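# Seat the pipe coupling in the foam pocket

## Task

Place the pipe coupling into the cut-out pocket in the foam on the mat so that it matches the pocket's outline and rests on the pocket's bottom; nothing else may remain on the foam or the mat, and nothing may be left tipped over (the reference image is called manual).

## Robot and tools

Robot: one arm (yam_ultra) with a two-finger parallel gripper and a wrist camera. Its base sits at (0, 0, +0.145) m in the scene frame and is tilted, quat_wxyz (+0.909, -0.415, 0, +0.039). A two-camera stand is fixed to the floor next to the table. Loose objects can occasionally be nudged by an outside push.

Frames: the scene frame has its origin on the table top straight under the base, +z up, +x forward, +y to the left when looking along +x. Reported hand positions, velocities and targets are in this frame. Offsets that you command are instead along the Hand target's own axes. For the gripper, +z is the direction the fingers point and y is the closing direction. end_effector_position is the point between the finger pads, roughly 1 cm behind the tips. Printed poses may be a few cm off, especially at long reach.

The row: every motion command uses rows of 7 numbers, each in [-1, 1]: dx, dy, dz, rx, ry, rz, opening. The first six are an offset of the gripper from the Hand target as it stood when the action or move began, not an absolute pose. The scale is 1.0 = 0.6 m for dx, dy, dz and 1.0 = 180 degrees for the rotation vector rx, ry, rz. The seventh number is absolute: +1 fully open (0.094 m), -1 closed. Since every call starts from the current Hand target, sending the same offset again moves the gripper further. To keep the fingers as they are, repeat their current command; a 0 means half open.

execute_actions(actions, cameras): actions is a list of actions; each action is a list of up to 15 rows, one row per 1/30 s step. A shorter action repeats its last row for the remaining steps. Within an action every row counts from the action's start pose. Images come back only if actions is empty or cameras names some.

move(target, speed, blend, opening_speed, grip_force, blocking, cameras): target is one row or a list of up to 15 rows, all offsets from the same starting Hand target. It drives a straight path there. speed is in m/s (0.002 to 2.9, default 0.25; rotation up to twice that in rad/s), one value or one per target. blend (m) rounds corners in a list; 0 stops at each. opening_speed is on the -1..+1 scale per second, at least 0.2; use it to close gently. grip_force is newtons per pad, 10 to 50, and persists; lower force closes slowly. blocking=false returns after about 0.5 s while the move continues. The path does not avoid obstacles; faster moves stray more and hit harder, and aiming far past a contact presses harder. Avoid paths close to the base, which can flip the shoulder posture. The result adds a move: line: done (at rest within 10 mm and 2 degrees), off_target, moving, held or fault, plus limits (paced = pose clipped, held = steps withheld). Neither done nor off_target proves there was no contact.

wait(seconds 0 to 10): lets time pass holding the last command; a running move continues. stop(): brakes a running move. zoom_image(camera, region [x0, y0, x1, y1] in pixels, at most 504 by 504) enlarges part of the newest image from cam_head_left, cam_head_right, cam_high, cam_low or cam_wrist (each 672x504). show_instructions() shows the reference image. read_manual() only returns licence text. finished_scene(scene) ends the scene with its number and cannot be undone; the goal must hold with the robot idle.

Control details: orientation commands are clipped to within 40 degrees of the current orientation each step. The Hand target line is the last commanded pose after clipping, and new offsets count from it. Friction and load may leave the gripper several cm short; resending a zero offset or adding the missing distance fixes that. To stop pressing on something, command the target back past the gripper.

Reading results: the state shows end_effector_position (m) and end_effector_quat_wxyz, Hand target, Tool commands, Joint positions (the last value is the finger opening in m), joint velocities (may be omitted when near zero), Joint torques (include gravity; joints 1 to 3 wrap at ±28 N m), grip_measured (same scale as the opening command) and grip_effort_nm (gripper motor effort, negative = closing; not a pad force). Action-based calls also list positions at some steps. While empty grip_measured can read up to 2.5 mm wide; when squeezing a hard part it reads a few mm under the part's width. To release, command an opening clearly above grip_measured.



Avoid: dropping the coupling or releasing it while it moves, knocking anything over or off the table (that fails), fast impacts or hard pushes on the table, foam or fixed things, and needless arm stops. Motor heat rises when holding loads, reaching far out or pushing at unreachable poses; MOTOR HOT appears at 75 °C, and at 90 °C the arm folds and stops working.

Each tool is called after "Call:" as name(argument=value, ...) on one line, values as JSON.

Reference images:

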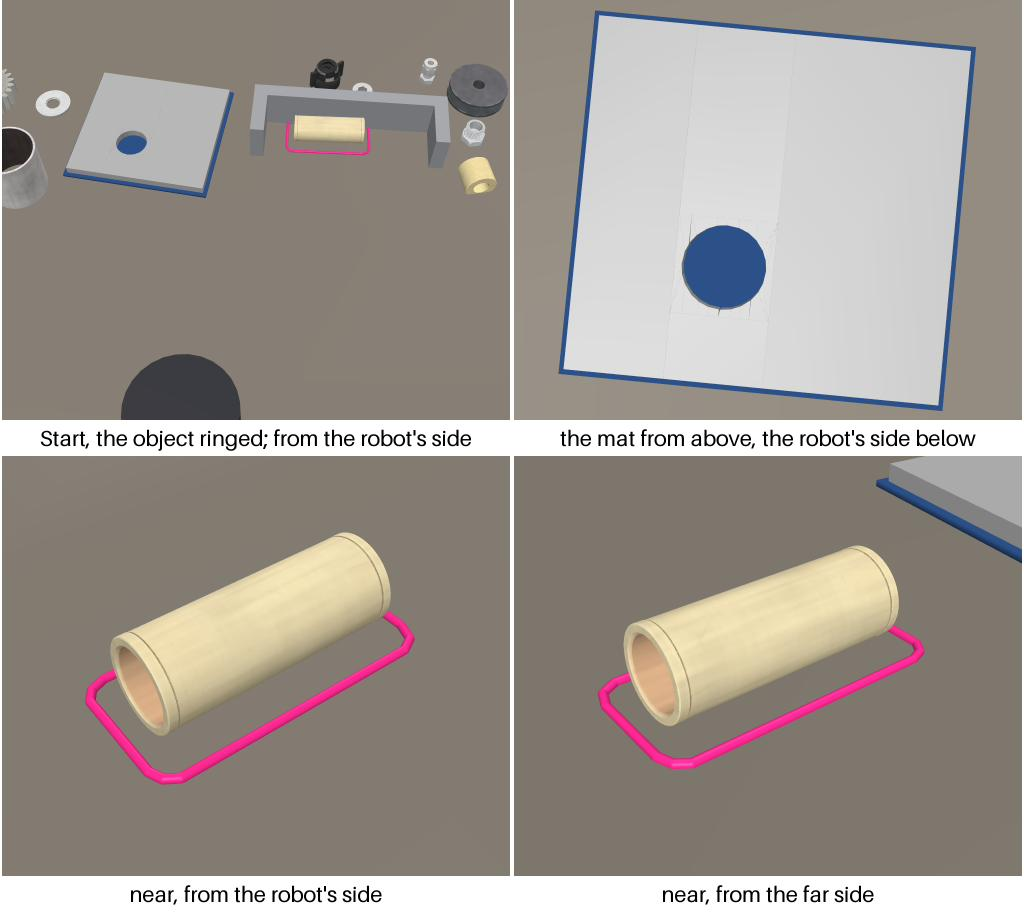

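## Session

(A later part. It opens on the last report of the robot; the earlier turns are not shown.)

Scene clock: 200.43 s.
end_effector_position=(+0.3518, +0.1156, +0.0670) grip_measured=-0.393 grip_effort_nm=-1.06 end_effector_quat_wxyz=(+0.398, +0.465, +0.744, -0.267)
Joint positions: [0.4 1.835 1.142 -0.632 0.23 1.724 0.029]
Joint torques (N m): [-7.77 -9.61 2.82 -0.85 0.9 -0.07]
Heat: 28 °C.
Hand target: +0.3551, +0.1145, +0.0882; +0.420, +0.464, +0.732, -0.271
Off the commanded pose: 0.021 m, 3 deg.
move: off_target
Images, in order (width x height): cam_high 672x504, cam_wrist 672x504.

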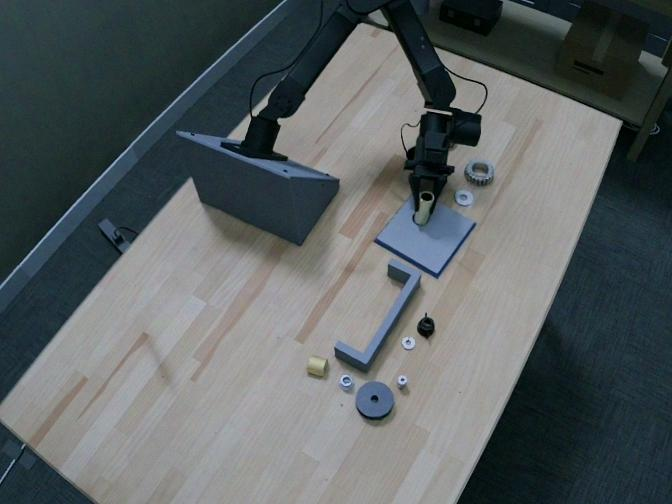

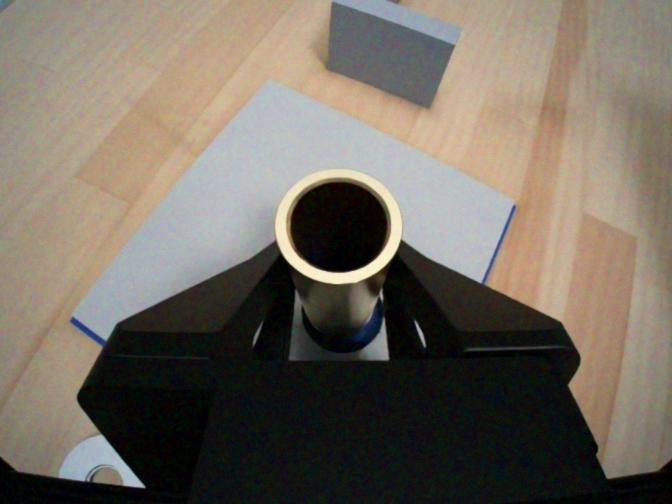

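Call:
move(target=[0,-0.0065,0,0,0,0,-0.65], speed=0.05, cameras=["cam_high"])

Call:
zoom_image(camera="cam_high", region=[390, 170, 460, 240])

Scene clock: 204.40 s.
end_effector_position=(+0.3507, +0.1167, +0.0686) grip_measured=-0.393 grip_effort_nm=-1.06 end_effector_quat_wxyz=(+0.399, +0.465, +0.745, -0.265)
Joint positions: [0.4 1.825 1.137 -0.633 0.229 1.723 0.029]
Joint torques (N m): [-7.71 -9.61 1.85 -0.73 0.85 -0.03]
Heat: 28 °C.
Hand target: +0.3515, +0.1127, +0.0882; +0.419, +0.464, +0.732, -0.271
Off the commanded pose: 0.020 m, 3 deg.
move: off_target
Images, in order (width x height): cam_high 672x504.

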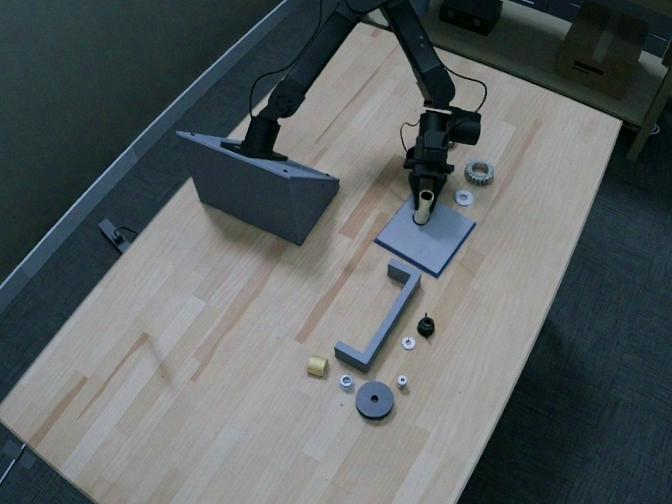

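Scaled by 7.200.

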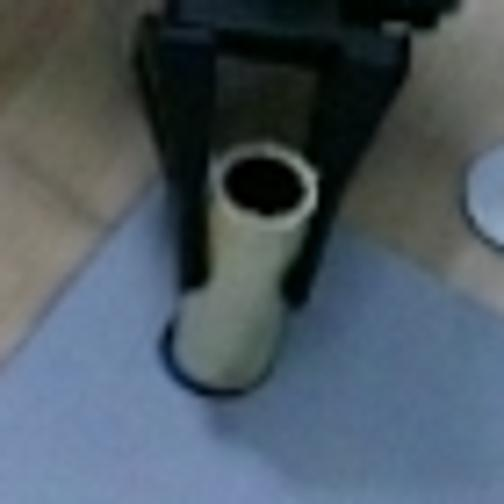

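Call:
move(target=[[0,-0.006,0,0,0,0,-0.65],[0.018,-0.006,0.012,0,0,0,-0.65]], speed=0.05, cameras=["cam_high","cam_wrist"])

Call:
zoom_image(camera="cam_high", region=[390, 170, 460, 240])

Scene clock: 208.57 s.
end_effector_position=(+0.3458, +0.1163, +0.0670) grip_measured=-0.393 grip_effort_nm=-1.06 end_effector_quat_wxyz=(+0.399, +0.468, +0.743, -0.264)
Joint positions: [0.409 1.815 1.119 -0.629 0.229 1.739 0.029]
Joint torques (N m): [-5.98 -6.91 1.92 -0.49 0.95 0.08]
Heat: 28 °C.
Hand target: +0.3486, +0.1105, +0.0753; +0.420, +0.464, +0.731, -0.271
Off the commanded pose: 0.010 m, 3 deg.
move: off_target
Images, in order (width x height): cam_high 672x504, cam_wrist 672x504.

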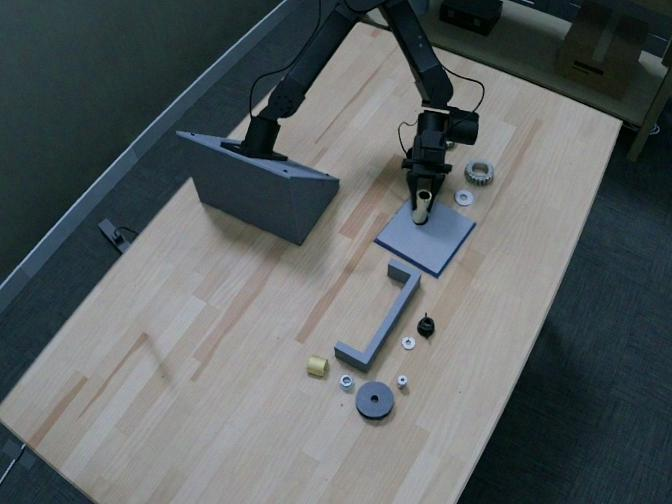

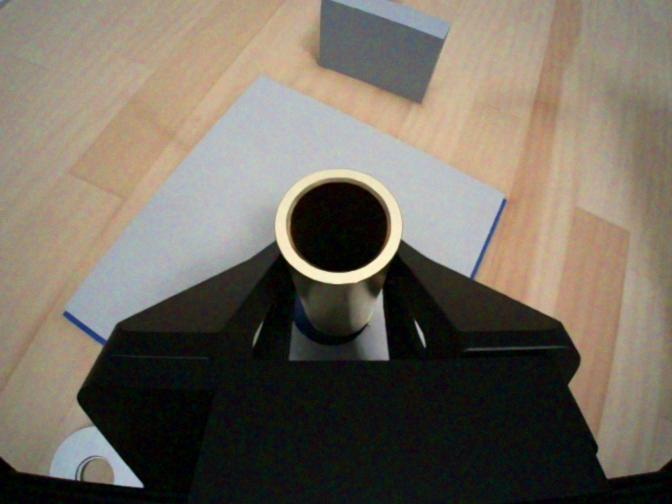

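Scaled by 7.200.

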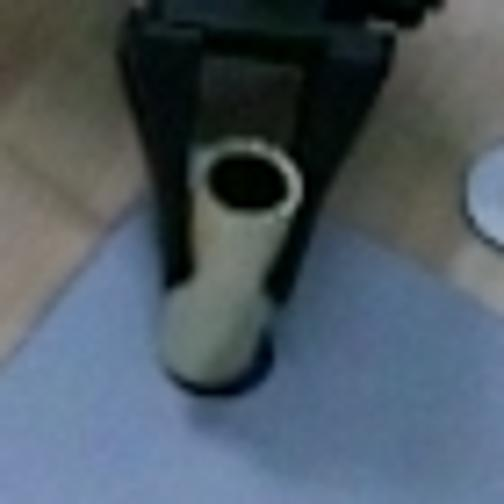

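Call:
move(target=[[0,0.0075,0,0,0,0,-0.65],[0.012,0.0075,0.008,0,0,0,-0.65]], speed=0.05, cameras=["cam_high","cam_wrist"])

Call:
zoom_image(camera="cam_high", region=[390, 170, 460, 240])

Scene clock: 213.43 s.
end_effector_position=(+0.3459, +0.1164, +0.0597) grip_measured=-0.393 grip_effort_nm=-1.06 end_effector_quat_wxyz=(+0.398, +0.468, +0.744, -0.263)
Joint positions: [0.423 1.832 1.121 -0.616 0.231 1.754 0.029]
Joint torques (N m): [-6.06 -5.89 3.14 -0.57 0.94 0.07]
Heat: 28 °C.
Hand target: +0.3528, +0.1119, +0.0666; +0.420, +0.464, +0.731, -0.271
Off the commanded pose: 0.011 m, 3 deg.
move: off_target
Images, in order (width x height): cam_high 672x504, cam_wrist 672x504.

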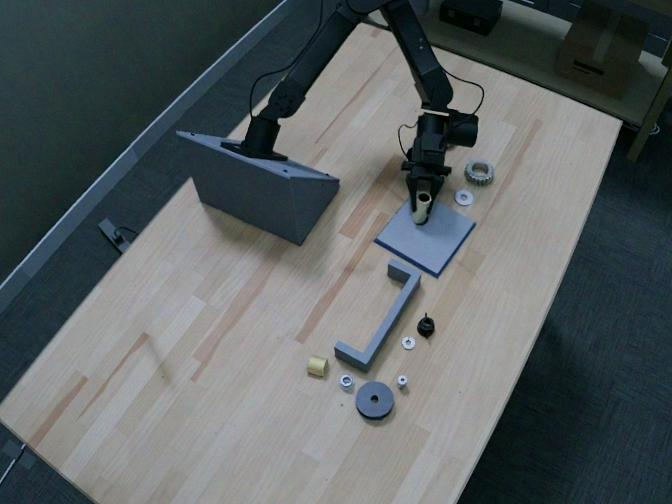

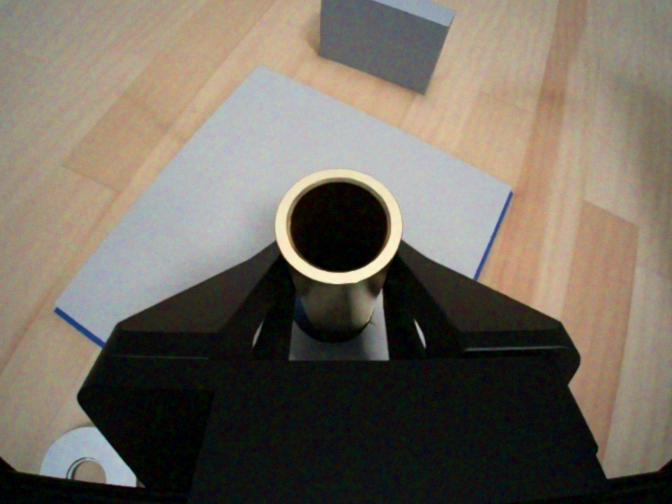

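Scaled by 7.200.

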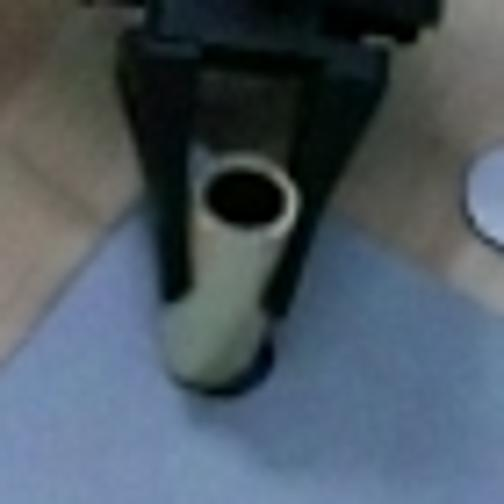

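Call:
move(target=[[0,0.003,0,0,0,0,-0.65],[0.024,0.003,0.015,0,0,0,-0.65]], speed=0.05, cameras=["cam_high","cam_wrist"])

Call:
zoom_image(camera="cam_high", region=[390, 170, 460, 240])

Scene clock: 218.73 s.
end_effector_position=(+0.3488, +0.1160, +0.0543) grip_measured=-0.393 grip_effort_nm=-1.06 end_effector_quat_wxyz=(+0.412, +0.465, +0.736, -0.270)
Joint positions: [0.446 1.863 1.139 -0.615 0.27 1.783 0.029]
Joint torques (N m): [-5.52 -4.62 2.92 -0.35 0.67 0.11]
Heat: 28 °C.
Hand target: +0.3546, +0.1120, +0.0497; +0.420, +0.464, +0.731, -0.271
Off the commanded pose: 0.008 m, 1 deg.
move: done
Images, in order (width x height): cam_high 672x504, cam_wrist 672x504.

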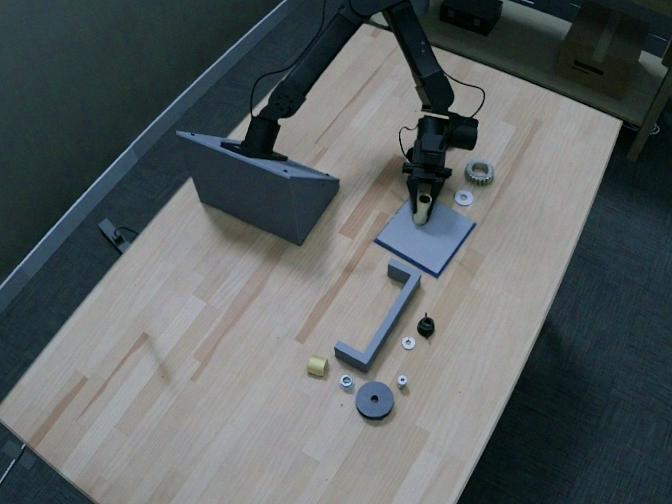

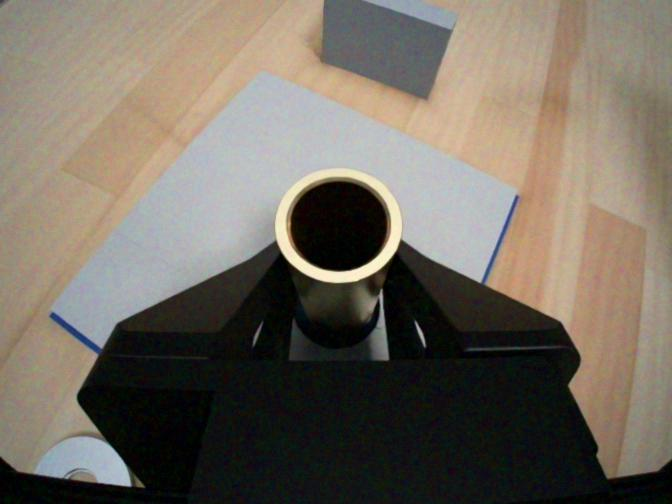

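Scaled by 7.200.

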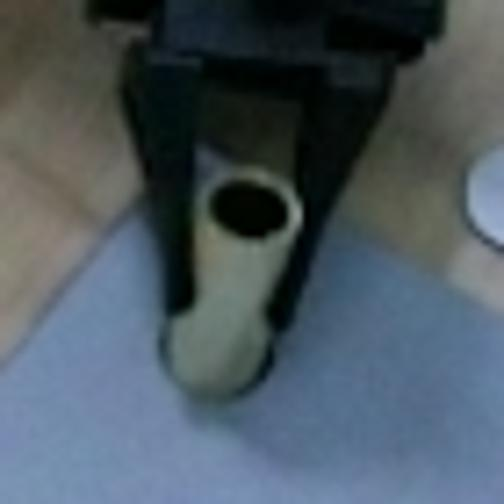

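Call:
move(target=[[-0.002,0,-0.006,0,0,0,-0.65],[0.012,0,0.003,0,0,0,-0.65]], speed=0.05, cameras=["cam_high","cam_wrist"])

Call:
zoom_image(camera="cam_high", region=[390, 170, 460, 240])

Scene clock: 227.37 s.
end_effector_position=(+0.3484, +0.1169, +0.0536) grip_measured=-0.393 grip_effort_nm=-1.06 end_effector_quat_wxyz=(+0.420, +0.462, +0.731, -0.275)
Joint positions: [0.461 1.871 1.148 -0.626 0.296 1.8 0.029]
Joint torques (N m): [-5.18 -4.05 2.61 -0.24 0.47 0.11]
Heat: 28 °C.
Hand target: +0.3538, +0.1140, +0.0425; +0.420, +0.464, +0.732, -0.271
Off the commanded pose: 0.013 m, 1 deg.
move: off_target
Images, in order (width x height): cam_high 672x504, cam_wrist 672x504.

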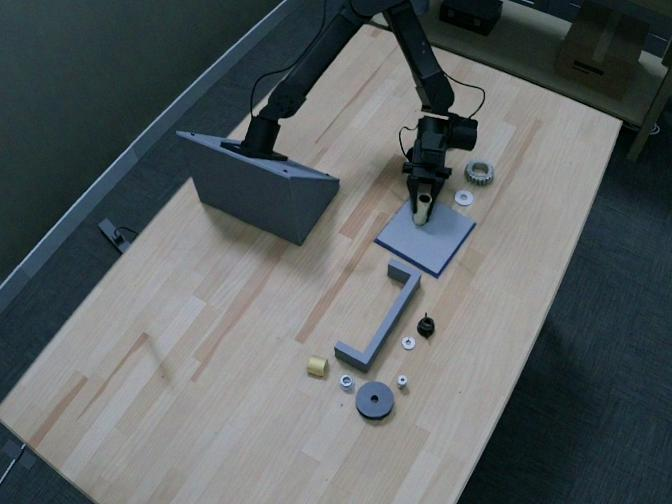

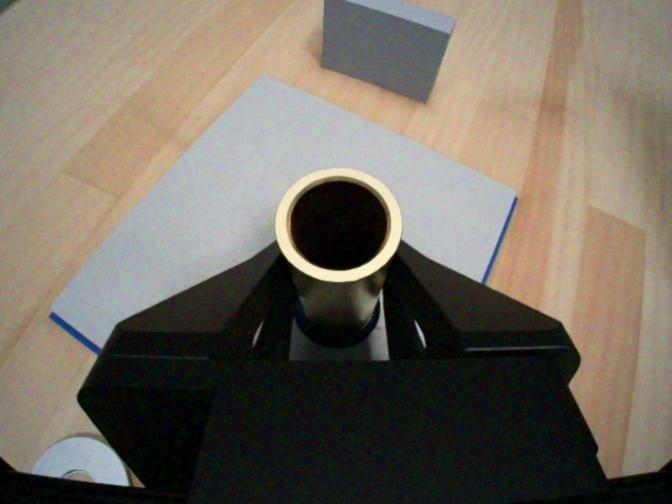

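Scaled by 7.200.

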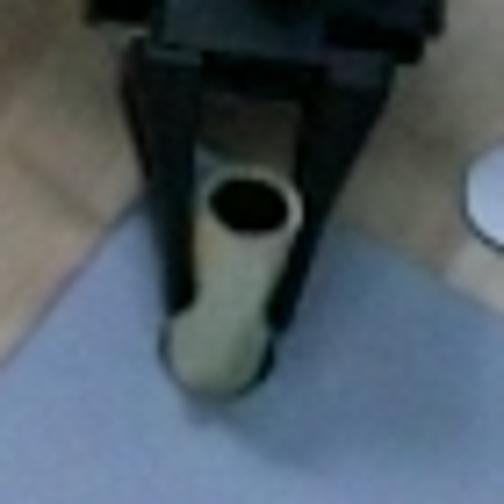

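Call:
move(target=[[-0.014,0,-0.009,0,0,0,-0.65],[-0.014,0,-0.009,0,0,0,-0.1]], speed=0.05, opening_speed=0.3, cameras=["cam_high","cam_wrist"])

Call:
zoom_image(camera="cam_high", region=[390, 170, 460, 240])

Scene clock: 233.57 s.
end_effector_position=(+0.3484, +0.1190, +0.0503) grip_measured=-0.102 grip_effort_nm=0.07 end_effector_quat_wxyz=(+0.413, +0.464, +0.736, -0.270)
Joint positions: [0.461 1.871 1.148 -0.619 0.276 1.797 0.042]
Joint torques (N m): [-6.69 -6.2 2.35 -0.48 0.61 -0.03]
Heat: 28 °C.
Hand target: +0.3536, +0.1144, +0.0525; +0.420, +0.464, +0.731, -0.271
Off the commanded pose: 0.007 m, 1 deg.
move: done
Images, in order (width x height): cam_high 672x504, cam_wrist 672x504.

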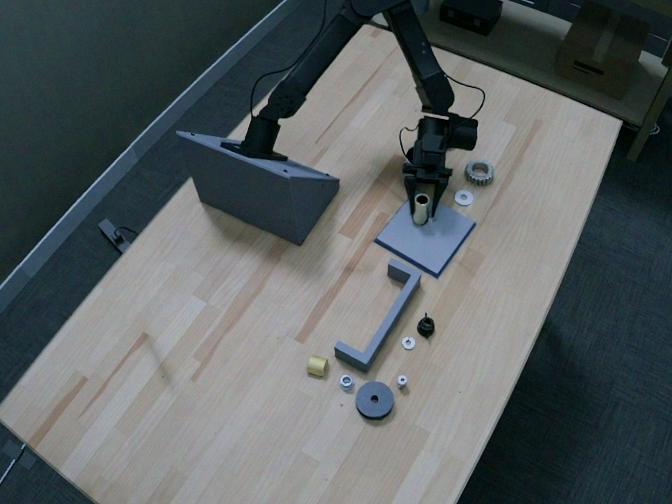

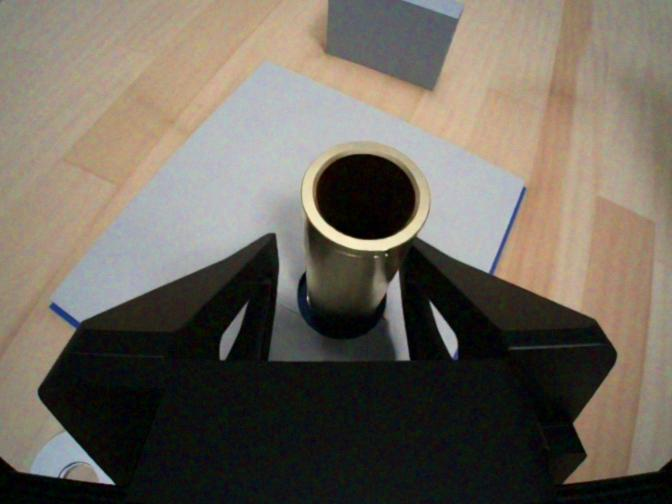

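Scaled by 7.200.

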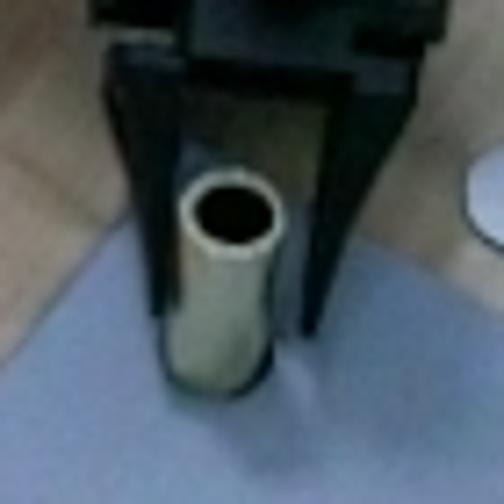

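Call:
move(target=[[0,-0.006,0,0,0,0,0.15],[0,-0.006,-0.24,0,0,0,0.15]], speed=0.1, blend=0.003, opening_speed=0.6, cameras=["cam_high","cam_wrist"])

Scene clock: 239.10 s.
end_effector_position=(+0.2979, +0.2198, +0.1119) grip_measured=+0.148 grip_effort_nm=0.07 end_effector_quat_wxyz=(+0.405, +0.468, +0.735, -0.277)
Joint positions: [0.584 1.679 1.411 -1.128 0.288 1.925 0.054]
Joint torques (N m): [-4.52 -10 4.21 -1.08 0.74 0.03]
Heat: 28 °C.
Hand target: +0.2982, +0.2260, +0.1247; +0.420, +0.464, +0.731, -0.271
Off the commanded pose: 0.014 m, 2 deg.
move: off_target; blend cut to 0 m at target 1
Images, in order (width x height): cam_high 672x504, cam_wrist 672x504.

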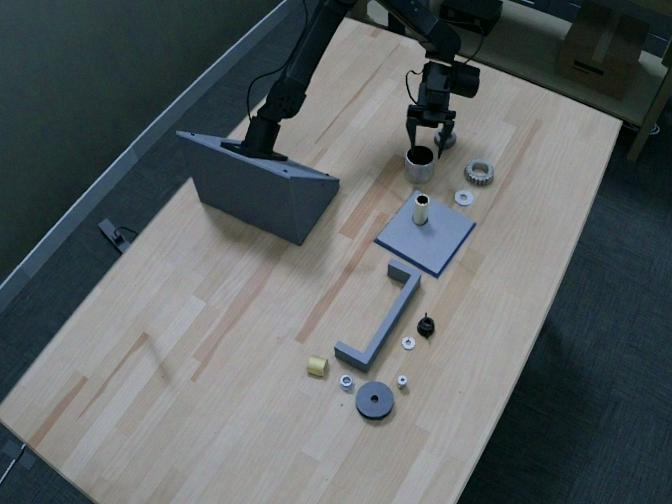

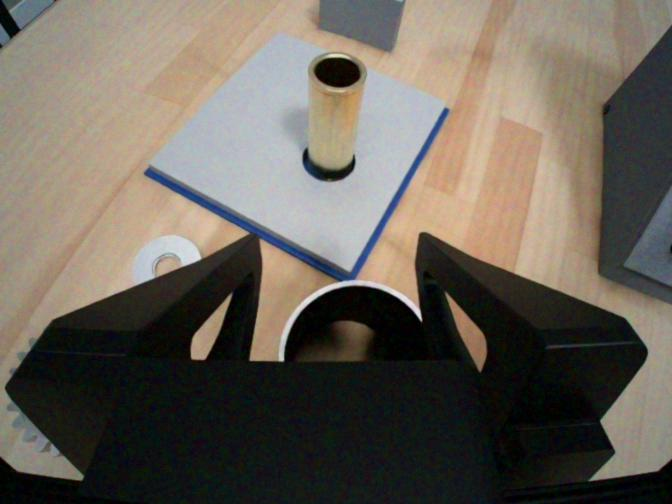

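Seated upright; the cup is still standing.

Call:
finished_scene(scene=2)

The scene is finished: the task was done.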